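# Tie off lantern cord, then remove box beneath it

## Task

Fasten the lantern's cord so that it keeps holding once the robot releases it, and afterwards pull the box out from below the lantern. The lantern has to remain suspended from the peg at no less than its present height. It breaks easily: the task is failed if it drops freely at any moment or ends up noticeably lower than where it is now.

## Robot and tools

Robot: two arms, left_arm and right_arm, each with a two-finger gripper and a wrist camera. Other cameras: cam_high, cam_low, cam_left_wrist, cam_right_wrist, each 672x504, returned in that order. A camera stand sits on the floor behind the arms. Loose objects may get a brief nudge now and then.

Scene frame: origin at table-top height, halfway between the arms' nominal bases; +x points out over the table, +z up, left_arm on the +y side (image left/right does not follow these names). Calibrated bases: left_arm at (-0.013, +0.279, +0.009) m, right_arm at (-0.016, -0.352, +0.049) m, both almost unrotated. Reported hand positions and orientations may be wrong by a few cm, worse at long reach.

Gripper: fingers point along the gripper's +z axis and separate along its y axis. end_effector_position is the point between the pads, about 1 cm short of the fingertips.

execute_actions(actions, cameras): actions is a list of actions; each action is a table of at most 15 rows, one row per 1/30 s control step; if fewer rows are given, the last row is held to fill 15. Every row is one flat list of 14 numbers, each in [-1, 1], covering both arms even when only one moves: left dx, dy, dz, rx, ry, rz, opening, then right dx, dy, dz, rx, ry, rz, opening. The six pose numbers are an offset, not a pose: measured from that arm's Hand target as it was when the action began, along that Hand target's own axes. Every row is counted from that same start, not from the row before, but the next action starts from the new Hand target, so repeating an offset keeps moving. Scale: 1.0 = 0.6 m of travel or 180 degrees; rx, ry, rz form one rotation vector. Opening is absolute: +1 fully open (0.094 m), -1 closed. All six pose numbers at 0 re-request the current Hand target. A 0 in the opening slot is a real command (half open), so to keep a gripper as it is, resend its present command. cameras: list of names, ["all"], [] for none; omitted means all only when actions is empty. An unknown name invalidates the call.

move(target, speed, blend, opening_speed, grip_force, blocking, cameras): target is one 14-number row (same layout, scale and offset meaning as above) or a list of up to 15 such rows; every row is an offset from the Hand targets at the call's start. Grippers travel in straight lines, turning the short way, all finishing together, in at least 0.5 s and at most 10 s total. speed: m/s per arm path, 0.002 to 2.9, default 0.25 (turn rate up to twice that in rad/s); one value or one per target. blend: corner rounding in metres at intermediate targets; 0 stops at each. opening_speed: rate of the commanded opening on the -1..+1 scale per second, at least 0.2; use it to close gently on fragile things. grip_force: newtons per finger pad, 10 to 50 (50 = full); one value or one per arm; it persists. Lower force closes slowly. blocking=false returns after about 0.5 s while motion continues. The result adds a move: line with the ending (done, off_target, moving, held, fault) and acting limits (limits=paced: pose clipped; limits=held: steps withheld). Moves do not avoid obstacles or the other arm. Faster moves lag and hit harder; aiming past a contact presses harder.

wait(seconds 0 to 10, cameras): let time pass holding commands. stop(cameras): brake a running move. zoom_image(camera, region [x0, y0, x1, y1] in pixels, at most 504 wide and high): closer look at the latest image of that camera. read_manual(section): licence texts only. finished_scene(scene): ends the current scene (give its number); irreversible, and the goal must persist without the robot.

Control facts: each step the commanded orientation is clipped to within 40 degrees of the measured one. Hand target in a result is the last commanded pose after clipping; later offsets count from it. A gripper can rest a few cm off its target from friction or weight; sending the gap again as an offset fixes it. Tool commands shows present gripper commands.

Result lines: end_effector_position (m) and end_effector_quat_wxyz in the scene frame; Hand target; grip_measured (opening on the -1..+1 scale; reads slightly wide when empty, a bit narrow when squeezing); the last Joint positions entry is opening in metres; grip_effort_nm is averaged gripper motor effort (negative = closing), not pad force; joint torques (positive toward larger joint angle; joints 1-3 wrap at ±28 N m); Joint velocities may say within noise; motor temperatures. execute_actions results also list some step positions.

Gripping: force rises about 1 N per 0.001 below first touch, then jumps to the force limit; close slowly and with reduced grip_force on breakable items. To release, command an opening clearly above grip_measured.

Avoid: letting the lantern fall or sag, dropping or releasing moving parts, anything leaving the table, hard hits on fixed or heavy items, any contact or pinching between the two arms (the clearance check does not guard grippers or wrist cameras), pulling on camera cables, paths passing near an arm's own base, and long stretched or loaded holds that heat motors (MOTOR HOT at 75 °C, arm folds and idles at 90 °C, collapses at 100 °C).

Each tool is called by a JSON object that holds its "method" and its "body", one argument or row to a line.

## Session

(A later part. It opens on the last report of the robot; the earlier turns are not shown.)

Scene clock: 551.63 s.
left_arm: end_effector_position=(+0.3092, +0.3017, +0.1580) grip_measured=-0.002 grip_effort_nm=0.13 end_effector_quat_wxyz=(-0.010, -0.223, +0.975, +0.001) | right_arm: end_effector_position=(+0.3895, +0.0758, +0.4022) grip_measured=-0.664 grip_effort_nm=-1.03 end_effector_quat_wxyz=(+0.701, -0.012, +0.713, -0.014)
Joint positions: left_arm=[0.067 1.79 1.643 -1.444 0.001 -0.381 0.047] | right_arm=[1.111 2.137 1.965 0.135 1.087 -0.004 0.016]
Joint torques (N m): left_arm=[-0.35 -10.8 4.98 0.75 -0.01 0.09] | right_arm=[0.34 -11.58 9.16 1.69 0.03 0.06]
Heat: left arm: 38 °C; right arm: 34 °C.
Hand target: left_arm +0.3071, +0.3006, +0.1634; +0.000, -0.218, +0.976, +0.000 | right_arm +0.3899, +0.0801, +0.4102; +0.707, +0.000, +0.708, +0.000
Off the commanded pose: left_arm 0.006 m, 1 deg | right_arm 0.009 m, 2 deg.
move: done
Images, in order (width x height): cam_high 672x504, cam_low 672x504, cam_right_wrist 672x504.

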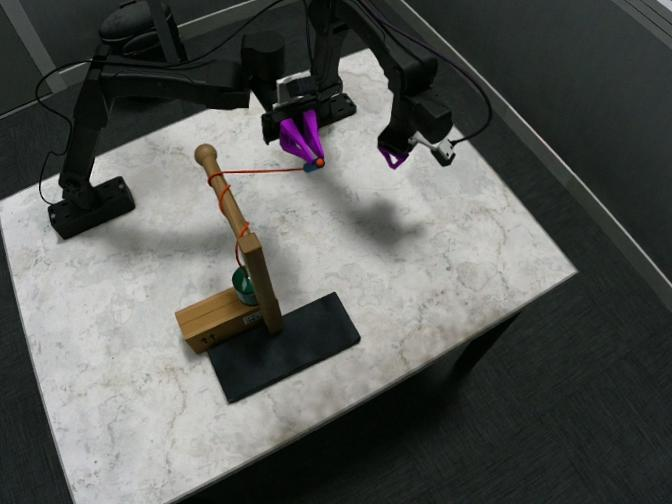

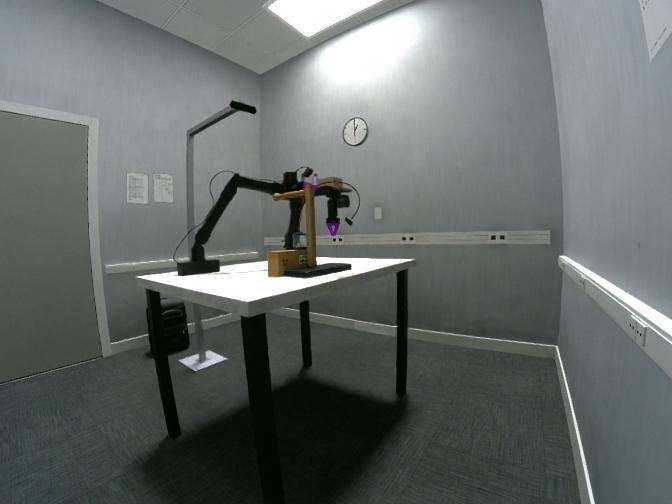

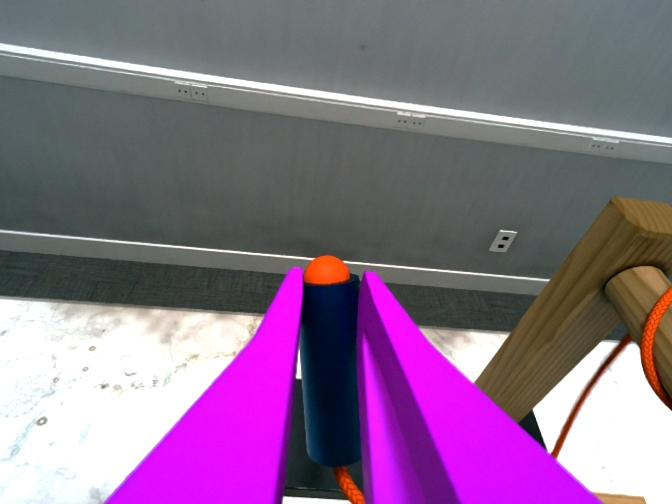

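{"method": "move", "body": {
  "target": [
    [0,0,0,0,0,0,0,0.02,0.09,0.07,0,0,0,-0.8]
  ],
  "speed": 0.05,
  "cameras": ["cam_low","cam_high"]
}}

{"method": "zoom_image", "body": {
  "camera": "cam_low",
  "region": [270, 170, 350, 270]
}}

{"method": "zoom_image", "body": {
  "camera": "cam_high",
  "region": [150, 100, 370, 350]
}}

Scene clock: 565.43 s.
left_arm: end_effector_position=(+0.3092, +0.3017, +0.1580) grip_measured=-0.002 grip_effort_nm=0.13 end_effector_quat_wxyz=(-0.010, -0.223, +0.975, +0.001) | right_arm: end_effector_position=(+0.4292, +0.1259, +0.4067) grip_measured=-0.664 grip_effort_nm=-1.03 end_effector_quat_wxyz=(+0.711, +0.005, +0.703, -0.006)
Joint positions: left_arm=[0.067 1.79 1.643 -1.444 0.001 -0.381 0.047] | right_arm=[1.091 2.603 2.773 -0.147 1.08 -0.021 0.016]
Joint torques (N m): left_arm=[-0.36 -10.81 4.98 0.75 -0.02 0.08] | right_arm=[0.09 -12.85 8.46 1.45 -0.2 0.12]
Heat: left arm: 38 °C; right arm: 36 °C.
Hand target: left_arm +0.3071, +0.3006, +0.1634; +0.000, -0.218, +0.976, +0.000 | right_arm +0.4317, +0.1342, +0.3982; +0.707, +0.000, +0.708, +0.000
Off the commanded pose: left_arm 0.006 m, 1 deg | right_arm 0.012 m, 1 deg.
move: off_target (right_arm)
Images, in order (width x height): cam_high 672x504, cam_low 672x504.

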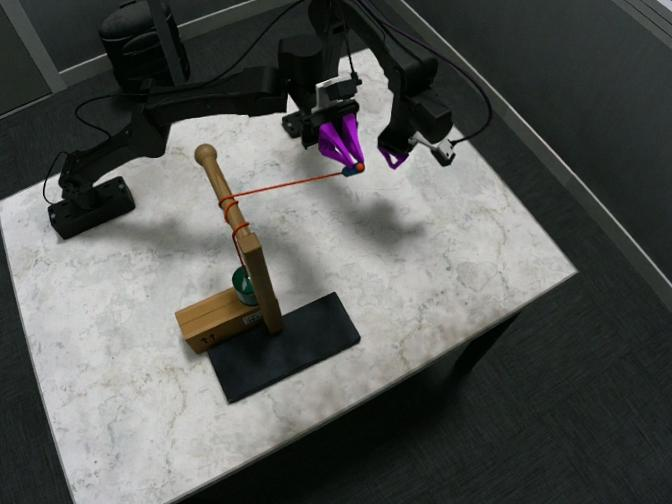

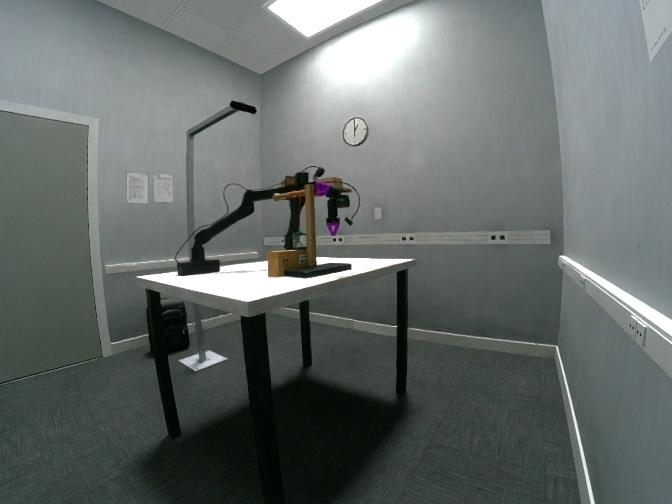

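Scaled by 5.040 from the camera's 672x504 image, which has a finer 960x720 frame.

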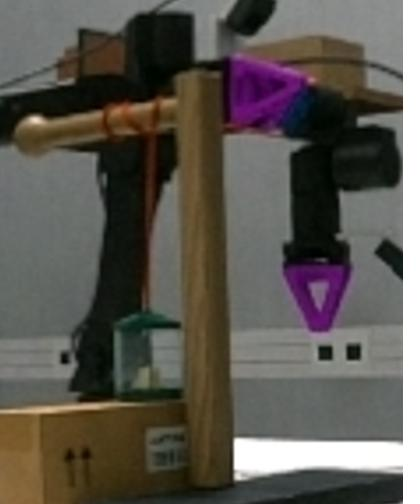

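Scaled by 2.016 from the camera's 672x504 image, which has a finer 960x720 frame.

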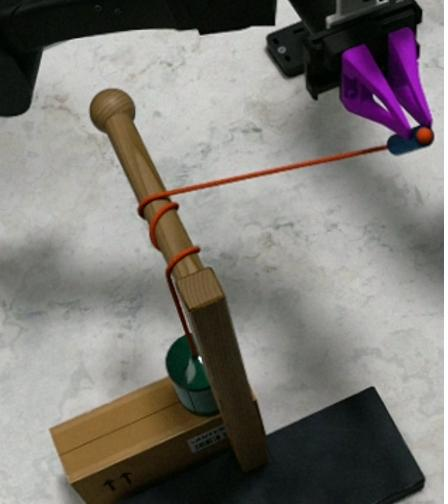

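{"method": "move", "body": {
  "target": [
    [0,0,0,0,0,0,0,0.0,0.075,-0.05,0,0,0,-0.8]
  ],
  "speed": 0.04,
  "cameras": ["cam_low","cam_high"]
}}

{"method": "zoom_image", "body": {
  "camera": "cam_low",
  "region": [270, 170, 350, 270]
}}

{"method": "zoom_image", "body": {
  "camera": "cam_high",
  "region": [150, 100, 370, 350]
}}

Scene clock: 584.03 s.
left_arm: end_effector_position=(+0.3092, +0.3017, +0.1580) grip_measured=-0.002 grip_effort_nm=0.13 end_effector_quat_wxyz=(-0.010, -0.223, +0.975, +0.001) | right_arm: end_effector_position=(+0.4129, +0.1381, +0.4058) grip_measured=-0.664 grip_effort_nm=-1.03 end_effector_quat_wxyz=(+0.724, +0.003, +0.690, -0.028)
Joint positions: left_arm=[0.067 1.79 1.643 -1.444 0.001 -0.381 0.047] | right_arm=[1.131 2.669 2.841 -0.054 1.145 -0.141 0.016]
Joint torques (N m): left_arm=[-0.36 -10.78 5 0.76 -0.02 0.08] | right_arm=[3.55 -12.27 7.95 1.73 -0.86 0.18]
Heat: left arm: 38 °C; right arm: 36 °C.
Hand target: left_arm +0.3071, +0.3006, +0.1634; +0.000, -0.218, +0.976, +0.000 | right_arm +0.4018, +0.1791, +0.3983; +0.707, +0.000, +0.708, +0.000
Off the commanded pose: left_arm 0.006 m, 1 deg | right_arm 0.043 m, 4 deg.
elbow stopped short (right arm): the move would have taken joint 3 (elbow) straighter than the controller allows.
move: off_target (right_arm)
Images, in order (width x height): cam_high 672x504, cam_low 672x504.

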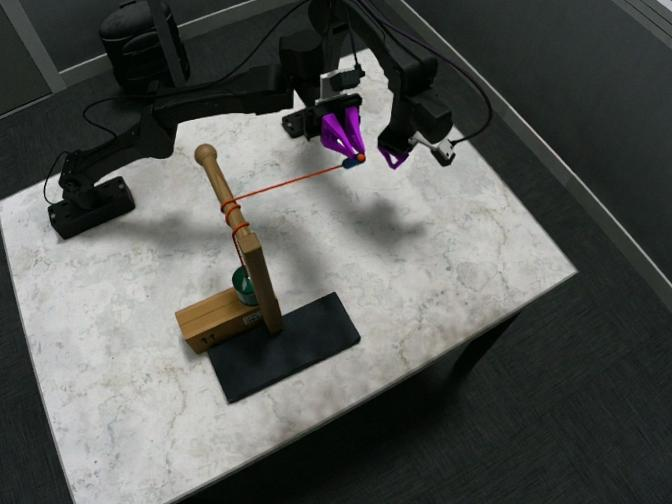

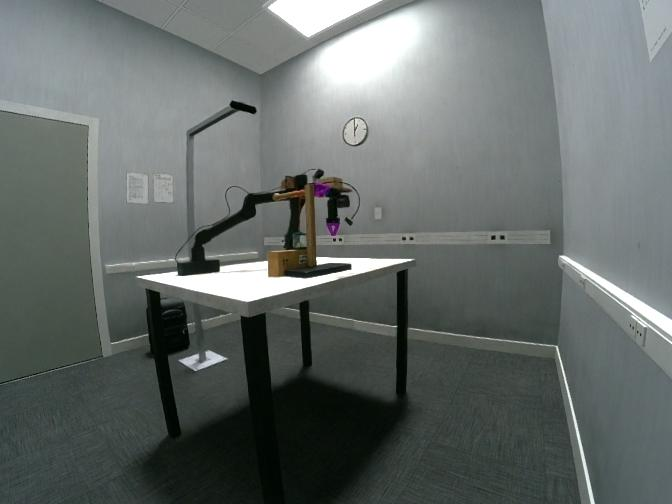

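Scaled by 5.040 from the camera's 672x504 image, which has a finer 960x720 frame.

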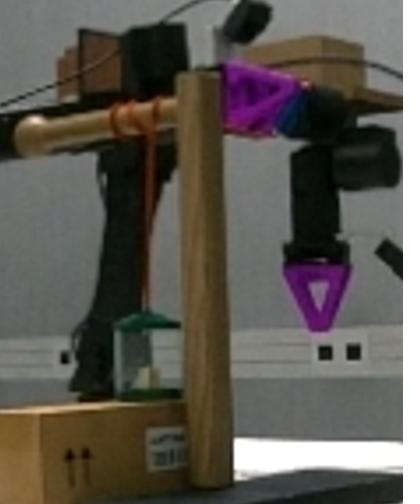

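Scaled by 2.016 from the camera's 672x504 image, which has a finer 960x720 frame.

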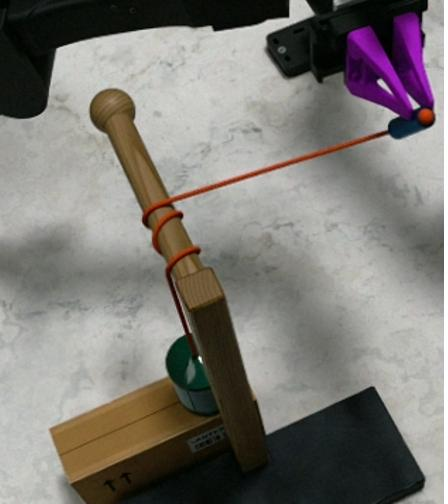

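{"method": "move", "body": {
  "target": [-0.041,-0.277,-0.087,0.427,-0.356,0.427,-0.3,0,-0.05,0,0,0,0,-0.8],
  "speed": 0.15,
  "cameras": ["cam_left_wrist","cam_high","cam_low"]
}}

Scene clock: 621.03 s.
left_arm: end_effector_position=(+0.4027, +0.1633, +0.2238) grip_measured=-0.298 grip_effort_nm=-0.06 end_effector_quat_wxyz=(+0.567, +0.435, +0.561, -0.419) | right_arm: end_effector_position=(+0.4110, +0.1349, +0.3762) grip_measured=-0.664 grip_effort_nm=-1.03 end_effector_quat_wxyz=(+0.700, +0.009, +0.712, -0.051)
Joint positions: left_arm=[0.152 1.874 0.995 0.822 1.45 0.078 0.033] | right_arm=[1.138 2.664 2.8 -0.174 1.196 -0.025 0.016]
Joint torques (N m): left_arm=[-0.53 -7.66 5.09 1.86 0.14 -0.01] | right_arm=[1.62 -18.37 6.94 1.43 -0.64 0.26]
Motor temperatures (°C): left_arm=[22 38 36 27 22 23 22] | right_arm=[23 43 34 31 22 21 29]
Heat: left arm: 38 °C; right arm: 43 °C.
Hand target: left_arm +0.4002, +0.1607, +0.2157; +0.561, +0.431, +0.560, -0.431 | right_arm +0.4019, +0.1491, +0.3982; +0.707, +0.000, +0.708, +0.000
Off the commanded pose: left_arm 0.009 m, 2 deg | right_arm 0.028 m, 6 deg.
move: off_target (right_arm)
Images, in order (width x height): cam_high 672x504, cam_low 672x504, cam_left_wrist 672x504.

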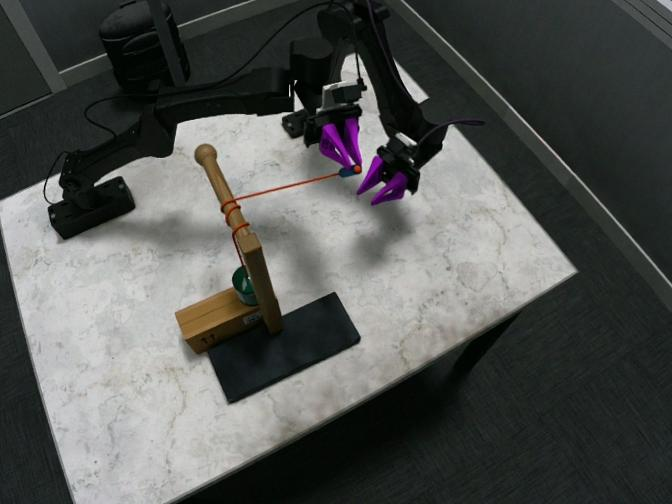

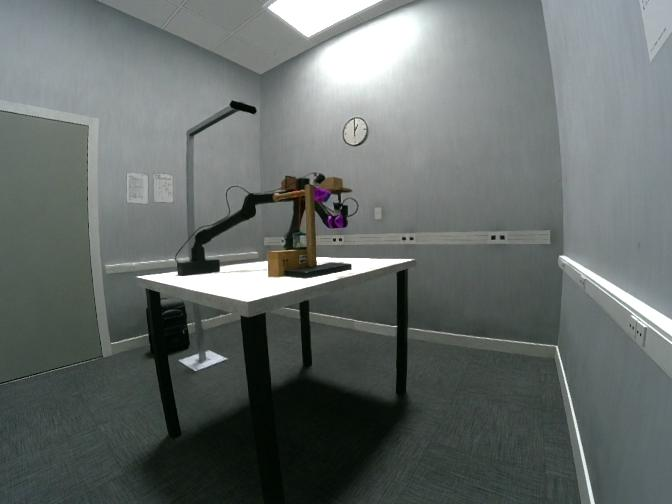

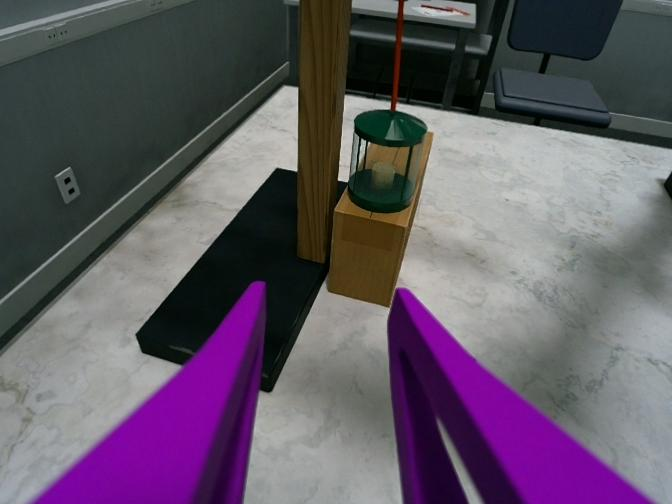

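{"method": "move", "body": {
  "target": [
    [0,0,0,0,0,0,-0.3,-0.08,0,0,0,0,0,-0.8],
    [0.028,-0.101,0.337,-0.0556,0,0,-0.5,-0.08,0,0,0,0,0,-0.8]
  ],
  "speed": 0.12,
  "cameras": ["cam_left_wrist","cam_high","cam_low"]
}}

{"method": "zoom_image", "body": {
  "camera": "cam_low",
  "region": [270, 170, 350, 270]
}}

Scene clock: 658.80 s.
left_arm: end_effector_position=(+0.3854, -0.0492, +0.1968) grip_measured=-0.498 grip_effort_nm=-0.06 end_effector_quat_wxyz=(+0.589, +0.385, +0.597, -0.385) | right_arm: end_effector_position=(+0.4066, +0.1405, +0.4155) grip_measured=-0.664 grip_effort_nm=-1.03 end_effector_quat_wxyz=(+0.717, -0.029, +0.696, -0.029)
Joint positions: left_arm=[-0.469 1.928 0.919 0.998 0.684 0.001 0.024] | right_arm=[1.138 2.632 2.838 -0.137 1.109 -0.144 0.016]
Joint torques (N m): left_arm=[0.2 -7.94 7.76 2.31 -0.16 0.02] | right_arm=[0.64 -17.29 8.12 1.78 -0.63 0.11]
Heat: left arm: 37 °C; right arm: 47 °C.
Hand target: left_arm +0.3935, -0.0502, +0.1989; +0.596, +0.381, +0.596, -0.380 | right_arm +0.4019, +0.1490, +0.4462; +0.707, +0.000, +0.708, +0.000
Off the commanded pose: left_arm 0.008 m, 1 deg | right_arm 0.032 m, 5 deg.
elbow stopped short (right arm): the move would have taken joint 3 (elbow) straighter than the controller allows.
move: off_target (right_arm)
Images, in order (width x height): cam_high 672x504, cam_low 672x504, cam_left_wrist 672x504.

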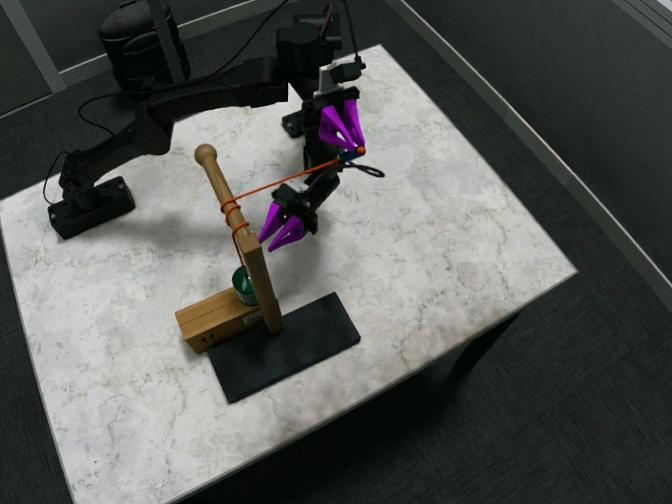

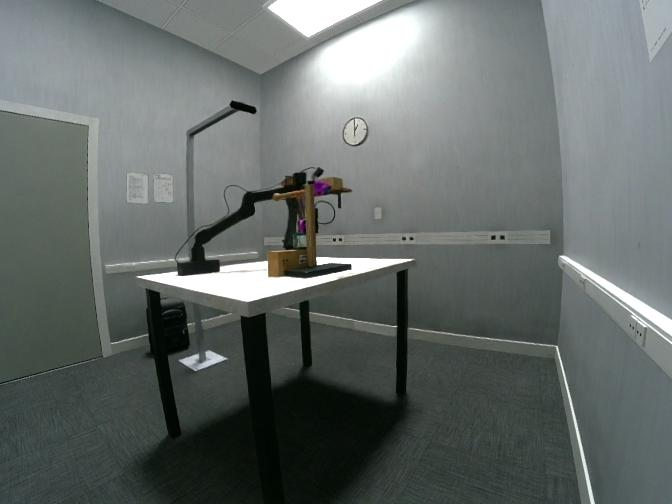

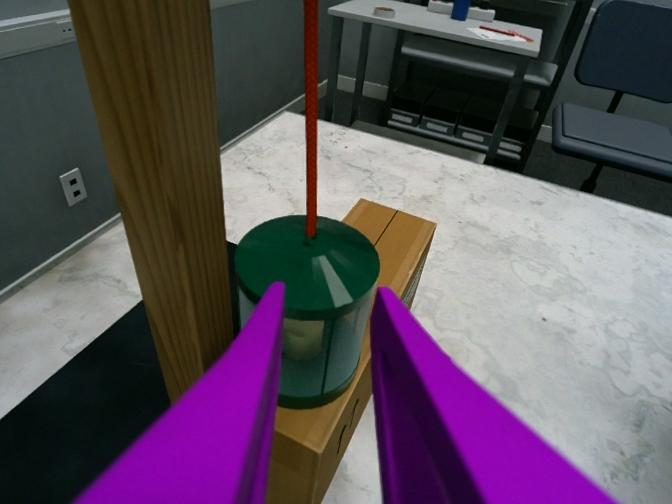

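Scaled by 5.040 from the camera's 672x504 image, which has a finer 960x720 frame.

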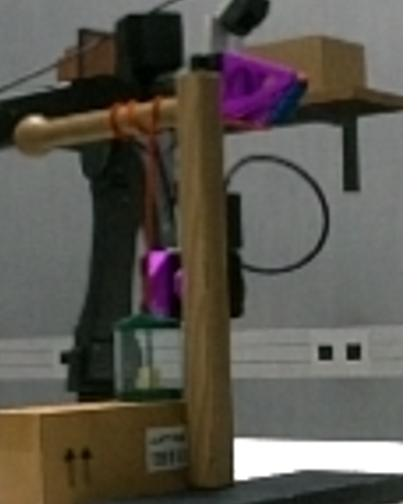

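{"method": "move", "body": {
  "target": [
    [-0.03,0.0075,0,0,0,0,-0.5,0,0,0,0,0,0,-0.8],
    [-0.03,0.0075,0.096,0,0,0,-0.5,0,0,0,0,0,0,-0.8]
  ],
  "speed": 0.06,
  "cameras": ["cam_left_wrist","cam_low","cam_high"]
}}

{"method": "zoom_image", "body": {
  "camera": "cam_low",
  "region": [270, 170, 350, 270]
}}

Scene clock: 675.50 s.
left_arm: end_effector_position=(+0.4157, -0.0971, +0.2179) grip_measured=-0.498 grip_effort_nm=-0.06 end_effector_quat_wxyz=(+0.595, +0.384, +0.593, -0.384) | right_arm: end_effector_position=(+0.4066, +0.1405, +0.4155) grip_measured=-0.664 grip_effort_nm=-1.03 end_effector_quat_wxyz=(+0.717, -0.029, +0.696, -0.029)
Joint positions: left_arm=[-0.542 2.031 1.172 0.862 0.607 0.001 0.024] | right_arm=[1.138 2.632 2.838 -0.137 1.109 -0.144 0.016]
Joint torques (N m): left_arm=[-0.35 -9.32 8.46 2.21 -0.16 0.02] | right_arm=[0.62 -17.28 8.1 1.78 -0.63 0.11]
Motor temperatures (°C): left_arm=[22 37 38 33 22 23 22] | right_arm=[23 44 34 30 22 21 29]
Heat: left arm: 38 °C; right arm: 44 °C.
Hand target: left_arm +0.4217, -0.1007, +0.2168; +0.596, +0.381, +0.596, -0.380 | right_arm +0.4019, +0.1490, +0.4462; +0.707, +0.000, +0.708, +0.000
Off the commanded pose: left_arm 0.007 m, 1 deg | right_arm 0.032 m, 5 deg.
elbow stopped short (right arm): the move would have taken joint 3 (elbow) straighter than the controller allows.
move: off_target (right_arm)
Images, in order (width x height): cam_high 672x504, cam_low 672x504, cam_left_wrist 672x504.

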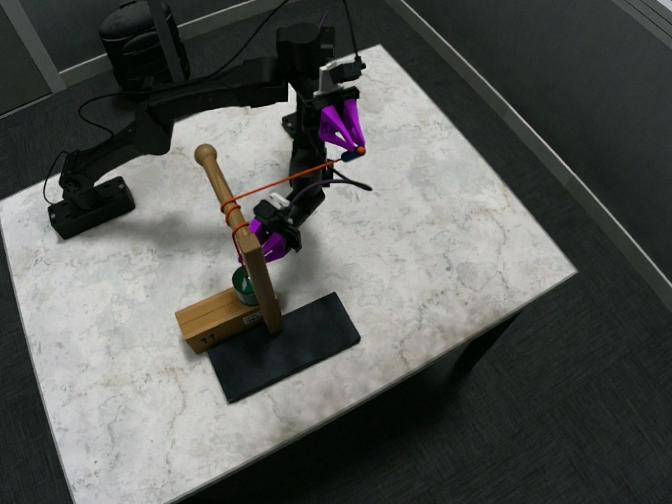

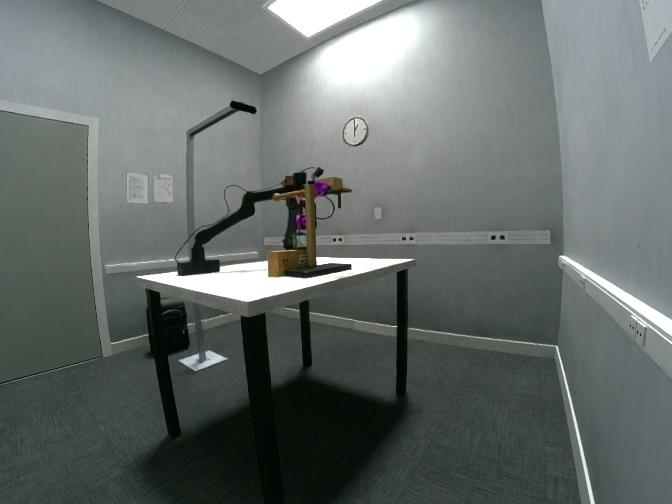

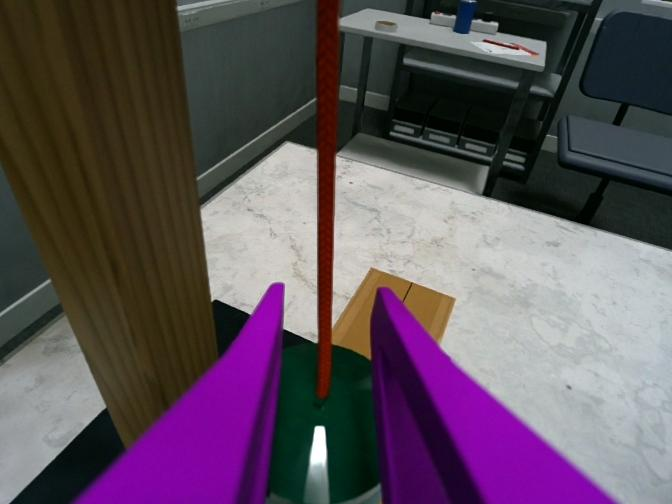

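Scaled by 5.040 from the camera's 672x504 image, which has a finer 960x720 frame.

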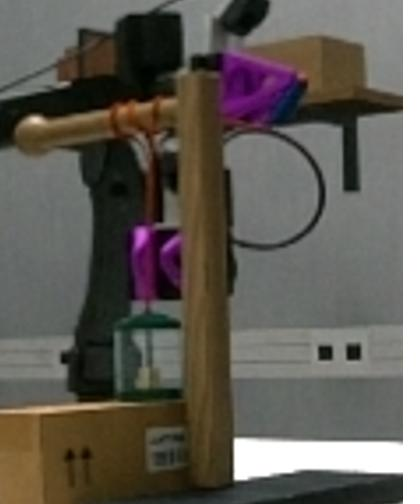

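{"method": "move", "body": {
  "target": [
    [0,0,0.015,0,0,0,-0.5,0,0,0,0,0,0,-0.8],
    [0,0,0.015,0,0,0,-1,0,0,0,0,0,0,-0.8]
  ],
  "speed": 0.05,
  "opening_speed": 0.4,
  "cameras": ["cam_left_wrist"]
}}

Scene clock: 686.90 s.
left_arm: end_effector_position=(+0.4202, -0.1045, +0.2181) grip_measured=-0.965 grip_effort_nm=-0.93 end_effector_quat_wxyz=(+0.595, +0.383, +0.594, -0.383) | right_arm: end_effector_position=(+0.4066, +0.1405, +0.4155) grip_measured=-0.664 grip_effort_nm=-1.03 end_effector_quat_wxyz=(+0.717, -0.029, +0.696, -0.029)
Joint positions: left_arm=[-0.552 2.054 1.209 0.847 0.595 0.001 0.002] | right_arm=[1.138 2.632 2.838 -0.137 1.109 -0.144 0.016]
Joint torques (N m): left_arm=[-0.5 -9.54 8.54 2.21 -0.18 0.02] | right_arm=[0.65 -17.28 8.1 1.78 -0.63 0.11]
Heat: left arm: 39 °C; right arm: 43 °C.
Hand target: left_arm +0.4255, -0.1088, +0.2169; +0.596, +0.381, +0.596, -0.380 | right_arm +0.4019, +0.1490, +0.4462; +0.707, +0.000, +0.708, +0.000
Off the commanded pose: left_arm 0.007 m, 0 deg | right_arm 0.032 m, 5 deg.
elbow stopped short (right arm): the move would have taken joint 3 (elbow) straighter than the controller allows.
move: off_target (right_arm)
Images, in order (width x height): cam_left_wrist 672x504.

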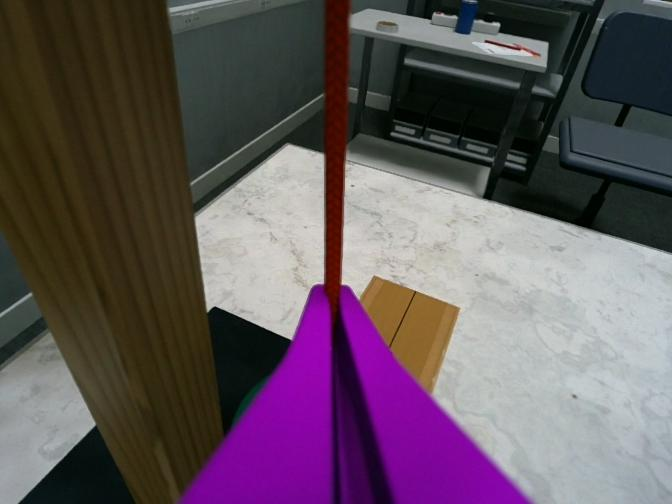

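{"method": "move", "body": {
  "target": [-0.042,0,0,0,0,0,-1,0,0,0,0,0,0,-0.8],
  "speed": 0.04,
  "cameras": ["cam_left_wrist","cam_low","cam_high"]
}}

{"method": "zoom_image", "body": {
  "camera": "cam_low",
  "region": [270, 170, 350, 270]
}}

{"method": "zoom_image", "body": {
  "camera": "cam_high",
  "region": [150, 100, 370, 350]
}}

Scene clock: 701.27 s.
left_arm: end_effector_position=(+0.4245, -0.1072, +0.2174) grip_measured=-0.968 grip_effort_nm=-1.00 end_effector_quat_wxyz=(+0.581, +0.383, +0.607, -0.383) | right_arm: end_effector_position=(+0.4066, +0.1405, +0.4155) grip_measured=-0.664 grip_effort_nm=-1.03 end_effector_quat_wxyz=(+0.717, -0.029, +0.696, -0.029)
Joint positions: left_arm=[-0.552 2.054 1.247 0.77 0.595 0.001 0.001] | right_arm=[1.138 2.632 2.838 -0.137 1.109 -0.144 0.016]
Joint torques (N m): left_arm=[-0.46 -14.46 8.47 2.13 -0.16 0.01] | right_arm=[0.64 -17.28 8.1 1.78 -0.63 0.11]
Heat: left arm: 40 °C; right arm: 43 °C.
Hand target: left_arm +0.4255, -0.1088, +0.2421; +0.596, +0.381, +0.596, -0.380 | right_arm +0.4019, +0.1490, +0.4462; +0.707, +0.000, +0.708, +0.000
Off the commanded pose: left_arm 0.025 m, 2 deg | right_arm 0.032 m, 5 deg.
elbow stopped short (right arm): the move would have taken joint 3 (elbow) straighter than the controller allows.
move: off_target (left_arm, right_arm)
Images, in order (width x height): cam_high 672x504, cam_low 672x504, cam_left_wrist 672x504.

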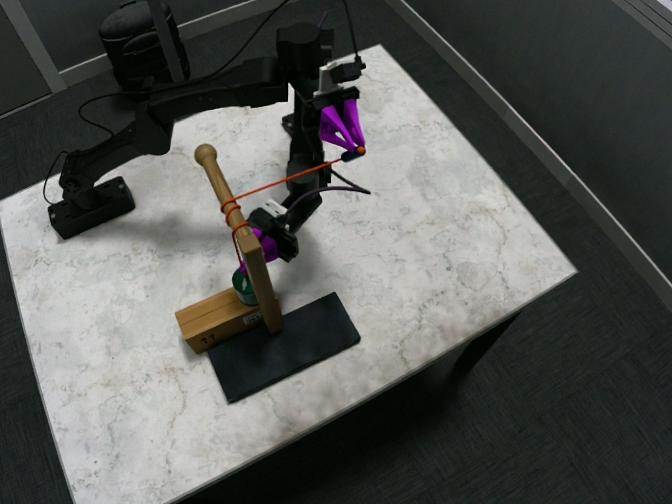

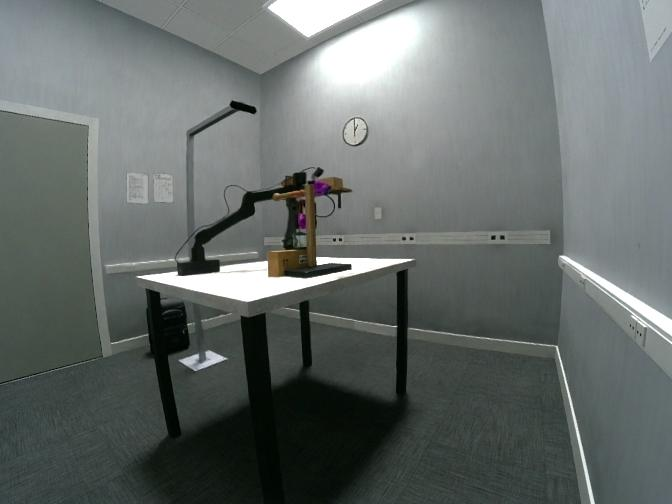

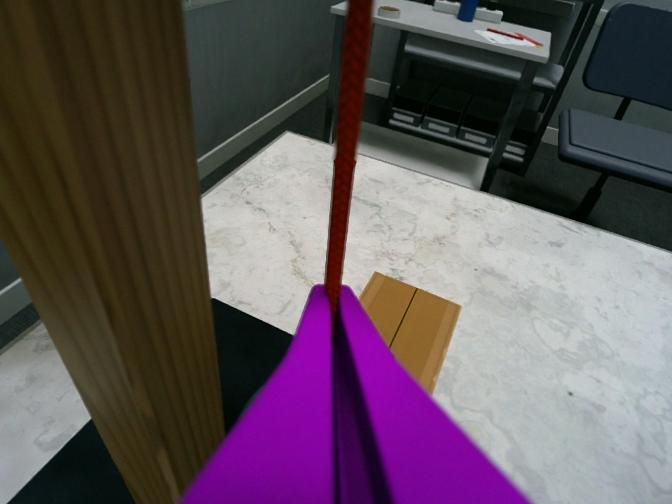

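Scaled by 5.040 from the camera's 672x504 image, which has a finer 960x720 frame.

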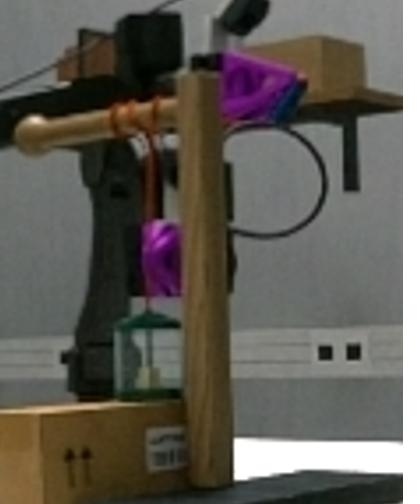

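Scaled by 2.016 from the camera's 672x504 image, which has a finer 960x720 frame.

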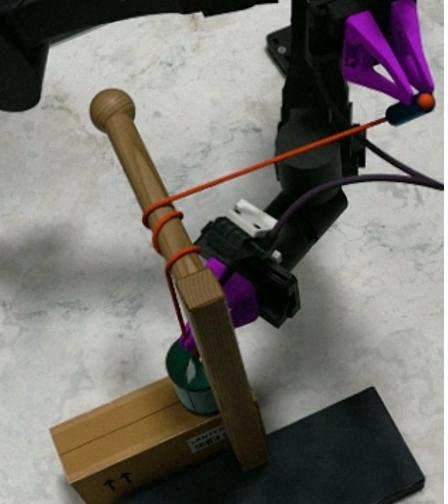

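{"method": "move", "body": {
  "target": [-0.033,0,0,0,0,0,-1,0,0,0,0,0,0,-0.8],
  "speed": 0.04,
  "cameras": ["cam_left_wrist","cam_low","cam_high"]
}}

{"method": "zoom_image", "body": {
  "camera": "cam_low",
  "region": [270, 170, 350, 270]
}}

{"method": "zoom_image", "body": {
  "camera": "cam_high",
  "region": [150, 100, 370, 350]
}}

Scene clock: 709.53 s.
left_arm: end_effector_position=(+0.4238, -0.1068, +0.2193) grip_measured=-0.968 grip_effort_nm=-1.00 end_effector_quat_wxyz=(+0.562, +0.382, +0.626, -0.384) | right_arm: end_effector_position=(+0.4066, +0.1405, +0.4155) grip_measured=-0.664 grip_effort_nm=-1.03 end_effector_quat_wxyz=(+0.717, -0.029, +0.696, -0.029)
Joint positions: left_arm=[-0.552 2.028 1.268 0.669 0.595 0 0.001] | right_arm=[1.138 2.632 2.838 -0.137 1.109 -0.144 0.016]
Joint torques (N m): left_arm=[-0.44 -15.51 9.51 2.47 -0.12 0.02] | right_arm=[0.62 -17.28 8.09 1.78 -0.63 0.11]
Heat: left arm: 39 °C; right arm: 44 °C.
Hand target: left_arm +0.4255, -0.1088, +0.2619; +0.596, +0.381, +0.596, -0.381 | right_arm +0.4019, +0.1490, +0.4462; +0.707, +0.000, +0.708, +0.000
Off the commanded pose: left_arm 0.043 m, 5 deg | right_arm 0.032 m, 5 deg.
elbow stopped short (right arm): the move would have taken joint 3 (elbow) straighter than the controller allows.
move: off_target (left_arm, right_arm)
Images, in order (width x height): cam_high 672x504, cam_low 672x504, cam_left_wrist 672x504.

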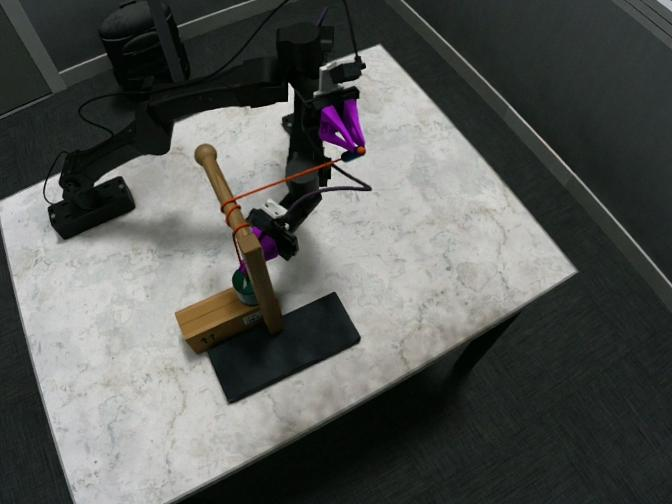

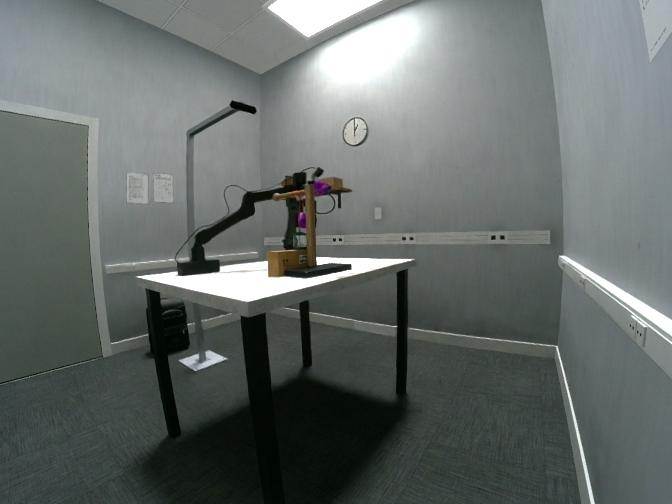

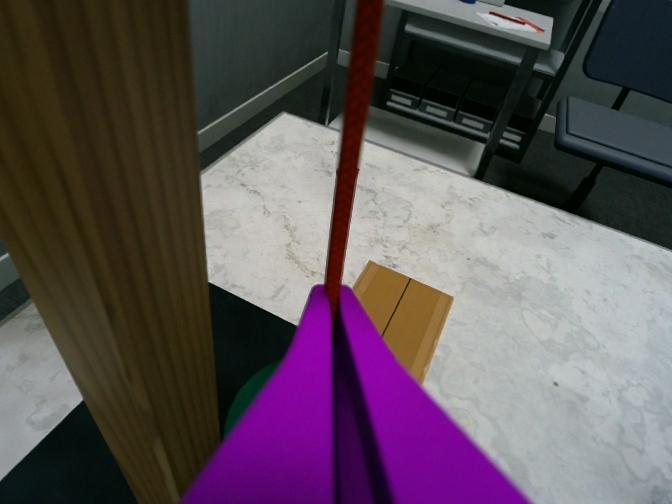

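Scaled by 5.040 from the camera's 672x504 image, which has a finer 960x720 frame.

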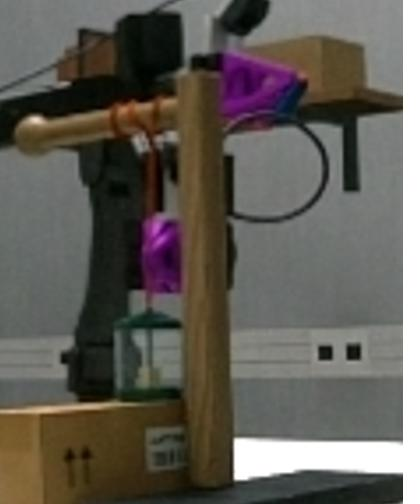

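Scaled by 2.016 from the camera's 672x504 image, which has a finer 960x720 frame.

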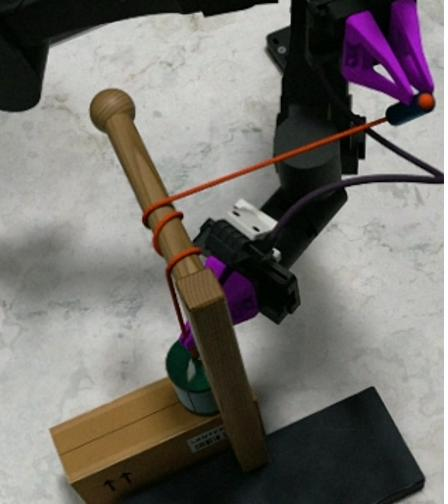

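{"method": "move", "body": {
  "target": [
    [0.075,0,0,0,0,0,-1,0,0,0,0,0,0,-0.8],
    [0.075,0,0,0,0,0,-0.4,0,0,0,0,0,0,-0.8],
    [0.075,0,-0.13,0,0,0,-0.4,0,0,0,0,0,0,-0.8],
    [0.075,0,-0.4,0,0,0,-0.4,0,0,0,0,0,0,-0.8],
    [0.075,0.0,-0.55,-0.05,0,0,-0.4,0,0,0,0,0,0,-0.8]
  ],
  "speed": [0.05,0.05,0.08,0.12,0.12],
  "opening_speed": 1,
  "cameras": ["cam_low","cam_high","cam_left_wrist"]
}}

{"method": "zoom_image", "body": {
  "camera": "cam_low",
  "region": [270, 170, 350, 270]
}}

Scene clock: 742.40 s.
left_arm: end_effector_position=(+0.2911, +0.1910, +0.2170) grip_measured=-0.402 grip_effort_nm=0.13 end_effector_quat_wxyz=(+0.626, +0.331, +0.624, -0.331) | right_arm: end_effector_position=(+0.4066, +0.1413, +0.4158) grip_measured=-0.664 grip_effort_nm=-1.03 end_effector_quat_wxyz=(+0.718, -0.031, +0.695, -0.027)
Joint positions: left_arm=[0.287 1.311 0.35 0.967 1.263 -0.005 0.028] | right_arm=[1.138 2.632 2.838 -0.136 1.104 -0.144 0.016]
Joint torques (N m): left_arm=[0.54 -4.98 4.85 1.79 0.11 0.04] | right_arm=[0.59 -17.26 8.1 1.77 -0.59 0.1]
Heat: left arm: 38 °C; right arm: 45 °C.
Hand target: left_arm +0.2868, +0.1907, +0.2168; +0.624, +0.333, +0.624, -0.332 | right_arm +0.4019, +0.1491, +0.4462; +0.707, +0.000, +0.708, +0.000
Off the commanded pose: left_arm 0.004 m, 0 deg | right_arm 0.032 m, 5 deg.
elbow stopped short (right arm): the move would have taken joint 3 (elbow) straighter than the controller allows.
move: off_target (right_arm)
Images, in order (width x height): cam_high 672x504, cam_low 672x504, cam_left_wrist 672x504.

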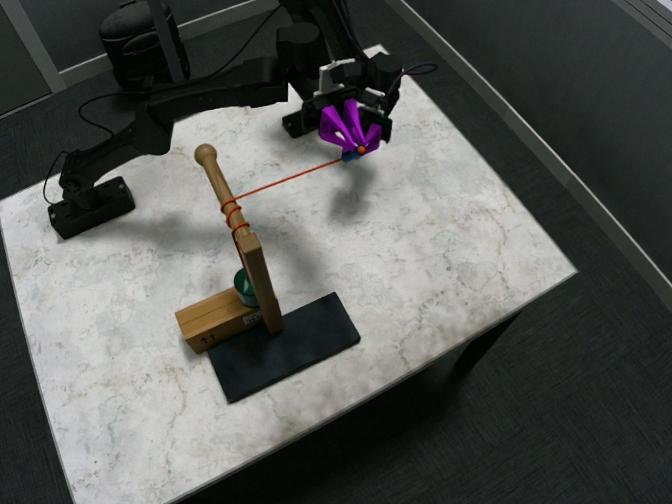

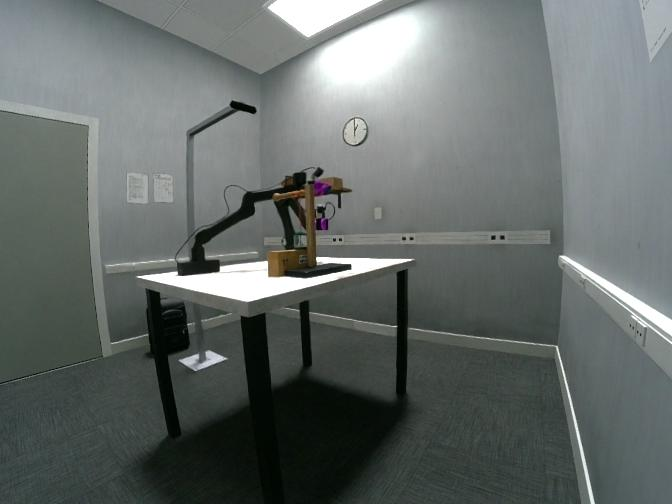

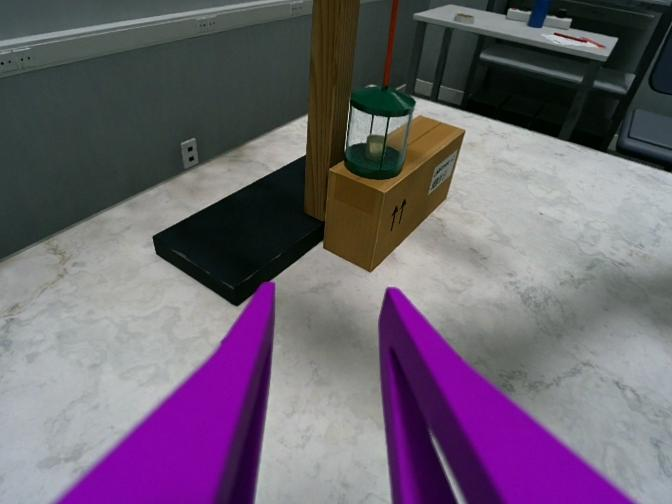

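Scaled by 5.040 from the camera's 672x504 image, which has a finer 960x720 frame.

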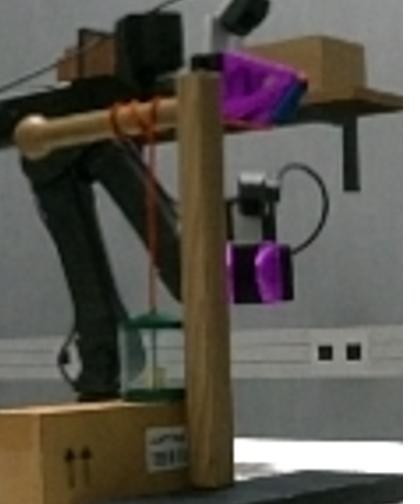

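{"method": "move", "body": {
  "target": [
    [0.092,0.047,-0.189,0,0,0,-0.4,0,0,0,0,0,0,-0.8],
    [0.092,0.047,-0.189,0,0,0,-0.4,0.258,-0.15,-0.06,0,0,0,-0.8]
  ],
  "speed": 0.12,
  "cameras": ["cam_low","cam_high","cam_right_wrist"]
}}

{"method": "zoom_image", "body": {
  "camera": "cam_high",
  "region": [150, 100, 370, 350]
}}

Scene clock: 760.80 s.
left_arm: end_effector_position=(+0.2507, +0.3016, +0.1633) grip_measured=-0.402 grip_effort_nm=0.13 end_effector_quat_wxyz=(+0.660, +0.252, +0.662, -0.251) | right_arm: end_effector_position=(+0.3670, +0.0651, +0.2780) grip_measured=-0.664 grip_effort_nm=-1.03 end_effector_quat_wxyz=(+0.702, -0.010, +0.712, -0.010)
Joint positions: left_arm=[0.828 1.447 0.206 1.052 1.556 0.189 0.028] | right_arm=[1.143 2.148 1.476 0.638 1.117 0.003 0.016]
Joint torques (N m): left_arm=[0.53 -2.99 3.69 1.73 0.26 0.12] | right_arm=[-0.27 -15.43 4.94 1.67 0.01 0]
Heat: left arm: 37 °C; right arm: 46 °C.
Hand target: left_arm +0.2471, +0.3005, +0.1616; +0.624, +0.333, +0.624, -0.332 | right_arm +0.3658, +0.0591, +0.2914; +0.707, +0.000, +0.708, +0.000
Off the commanded pose: left_arm 0.004 m, 14 deg | right_arm 0.015 m, 2 deg.
elbow stopped short (right arm): the move would have taken joint 3 (elbow) straighter than the controller allows.
joint sent to its limit (left arm) — joint 5 (wrist yaw), upper limit. The joint targets are off in orientation, not in position.
move: off_target (left_arm, right_arm)
Images, in order (width x height): cam_high 672x504, cam_low 672x504, cam_right_wrist 672x504.

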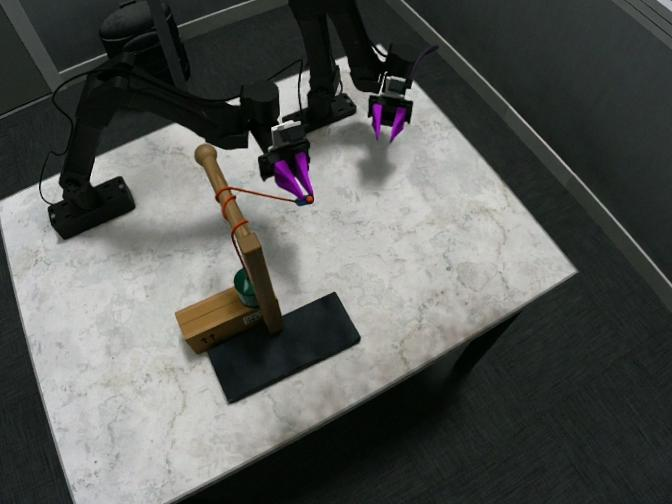

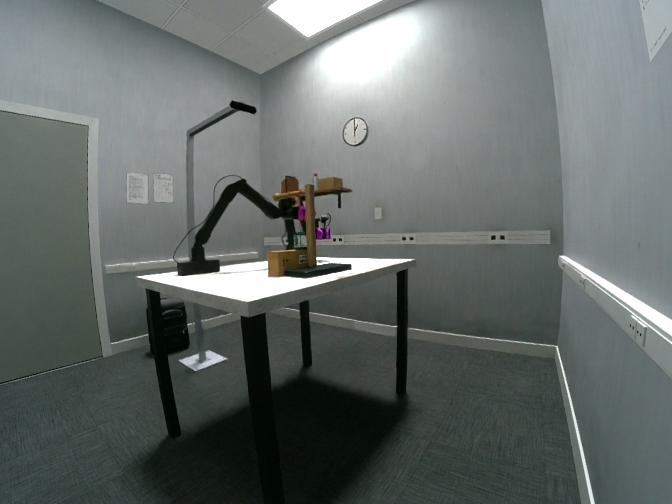

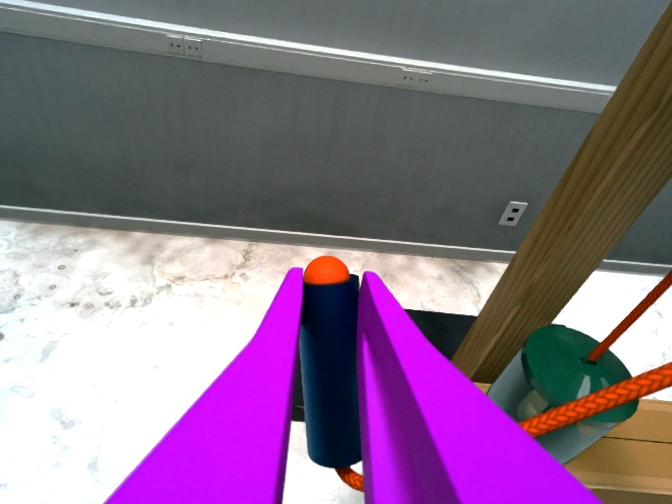

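Scaled by 2.016 from the camera's 672x504 image, which has a finer 960x720 frame.

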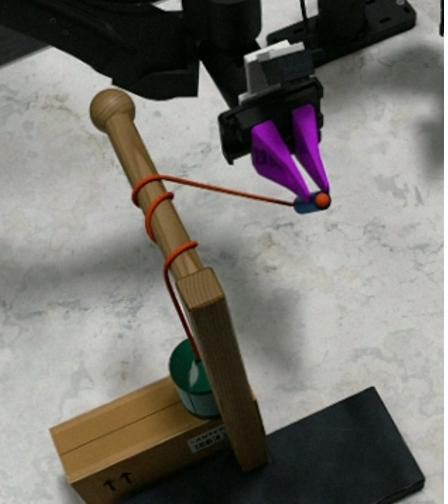

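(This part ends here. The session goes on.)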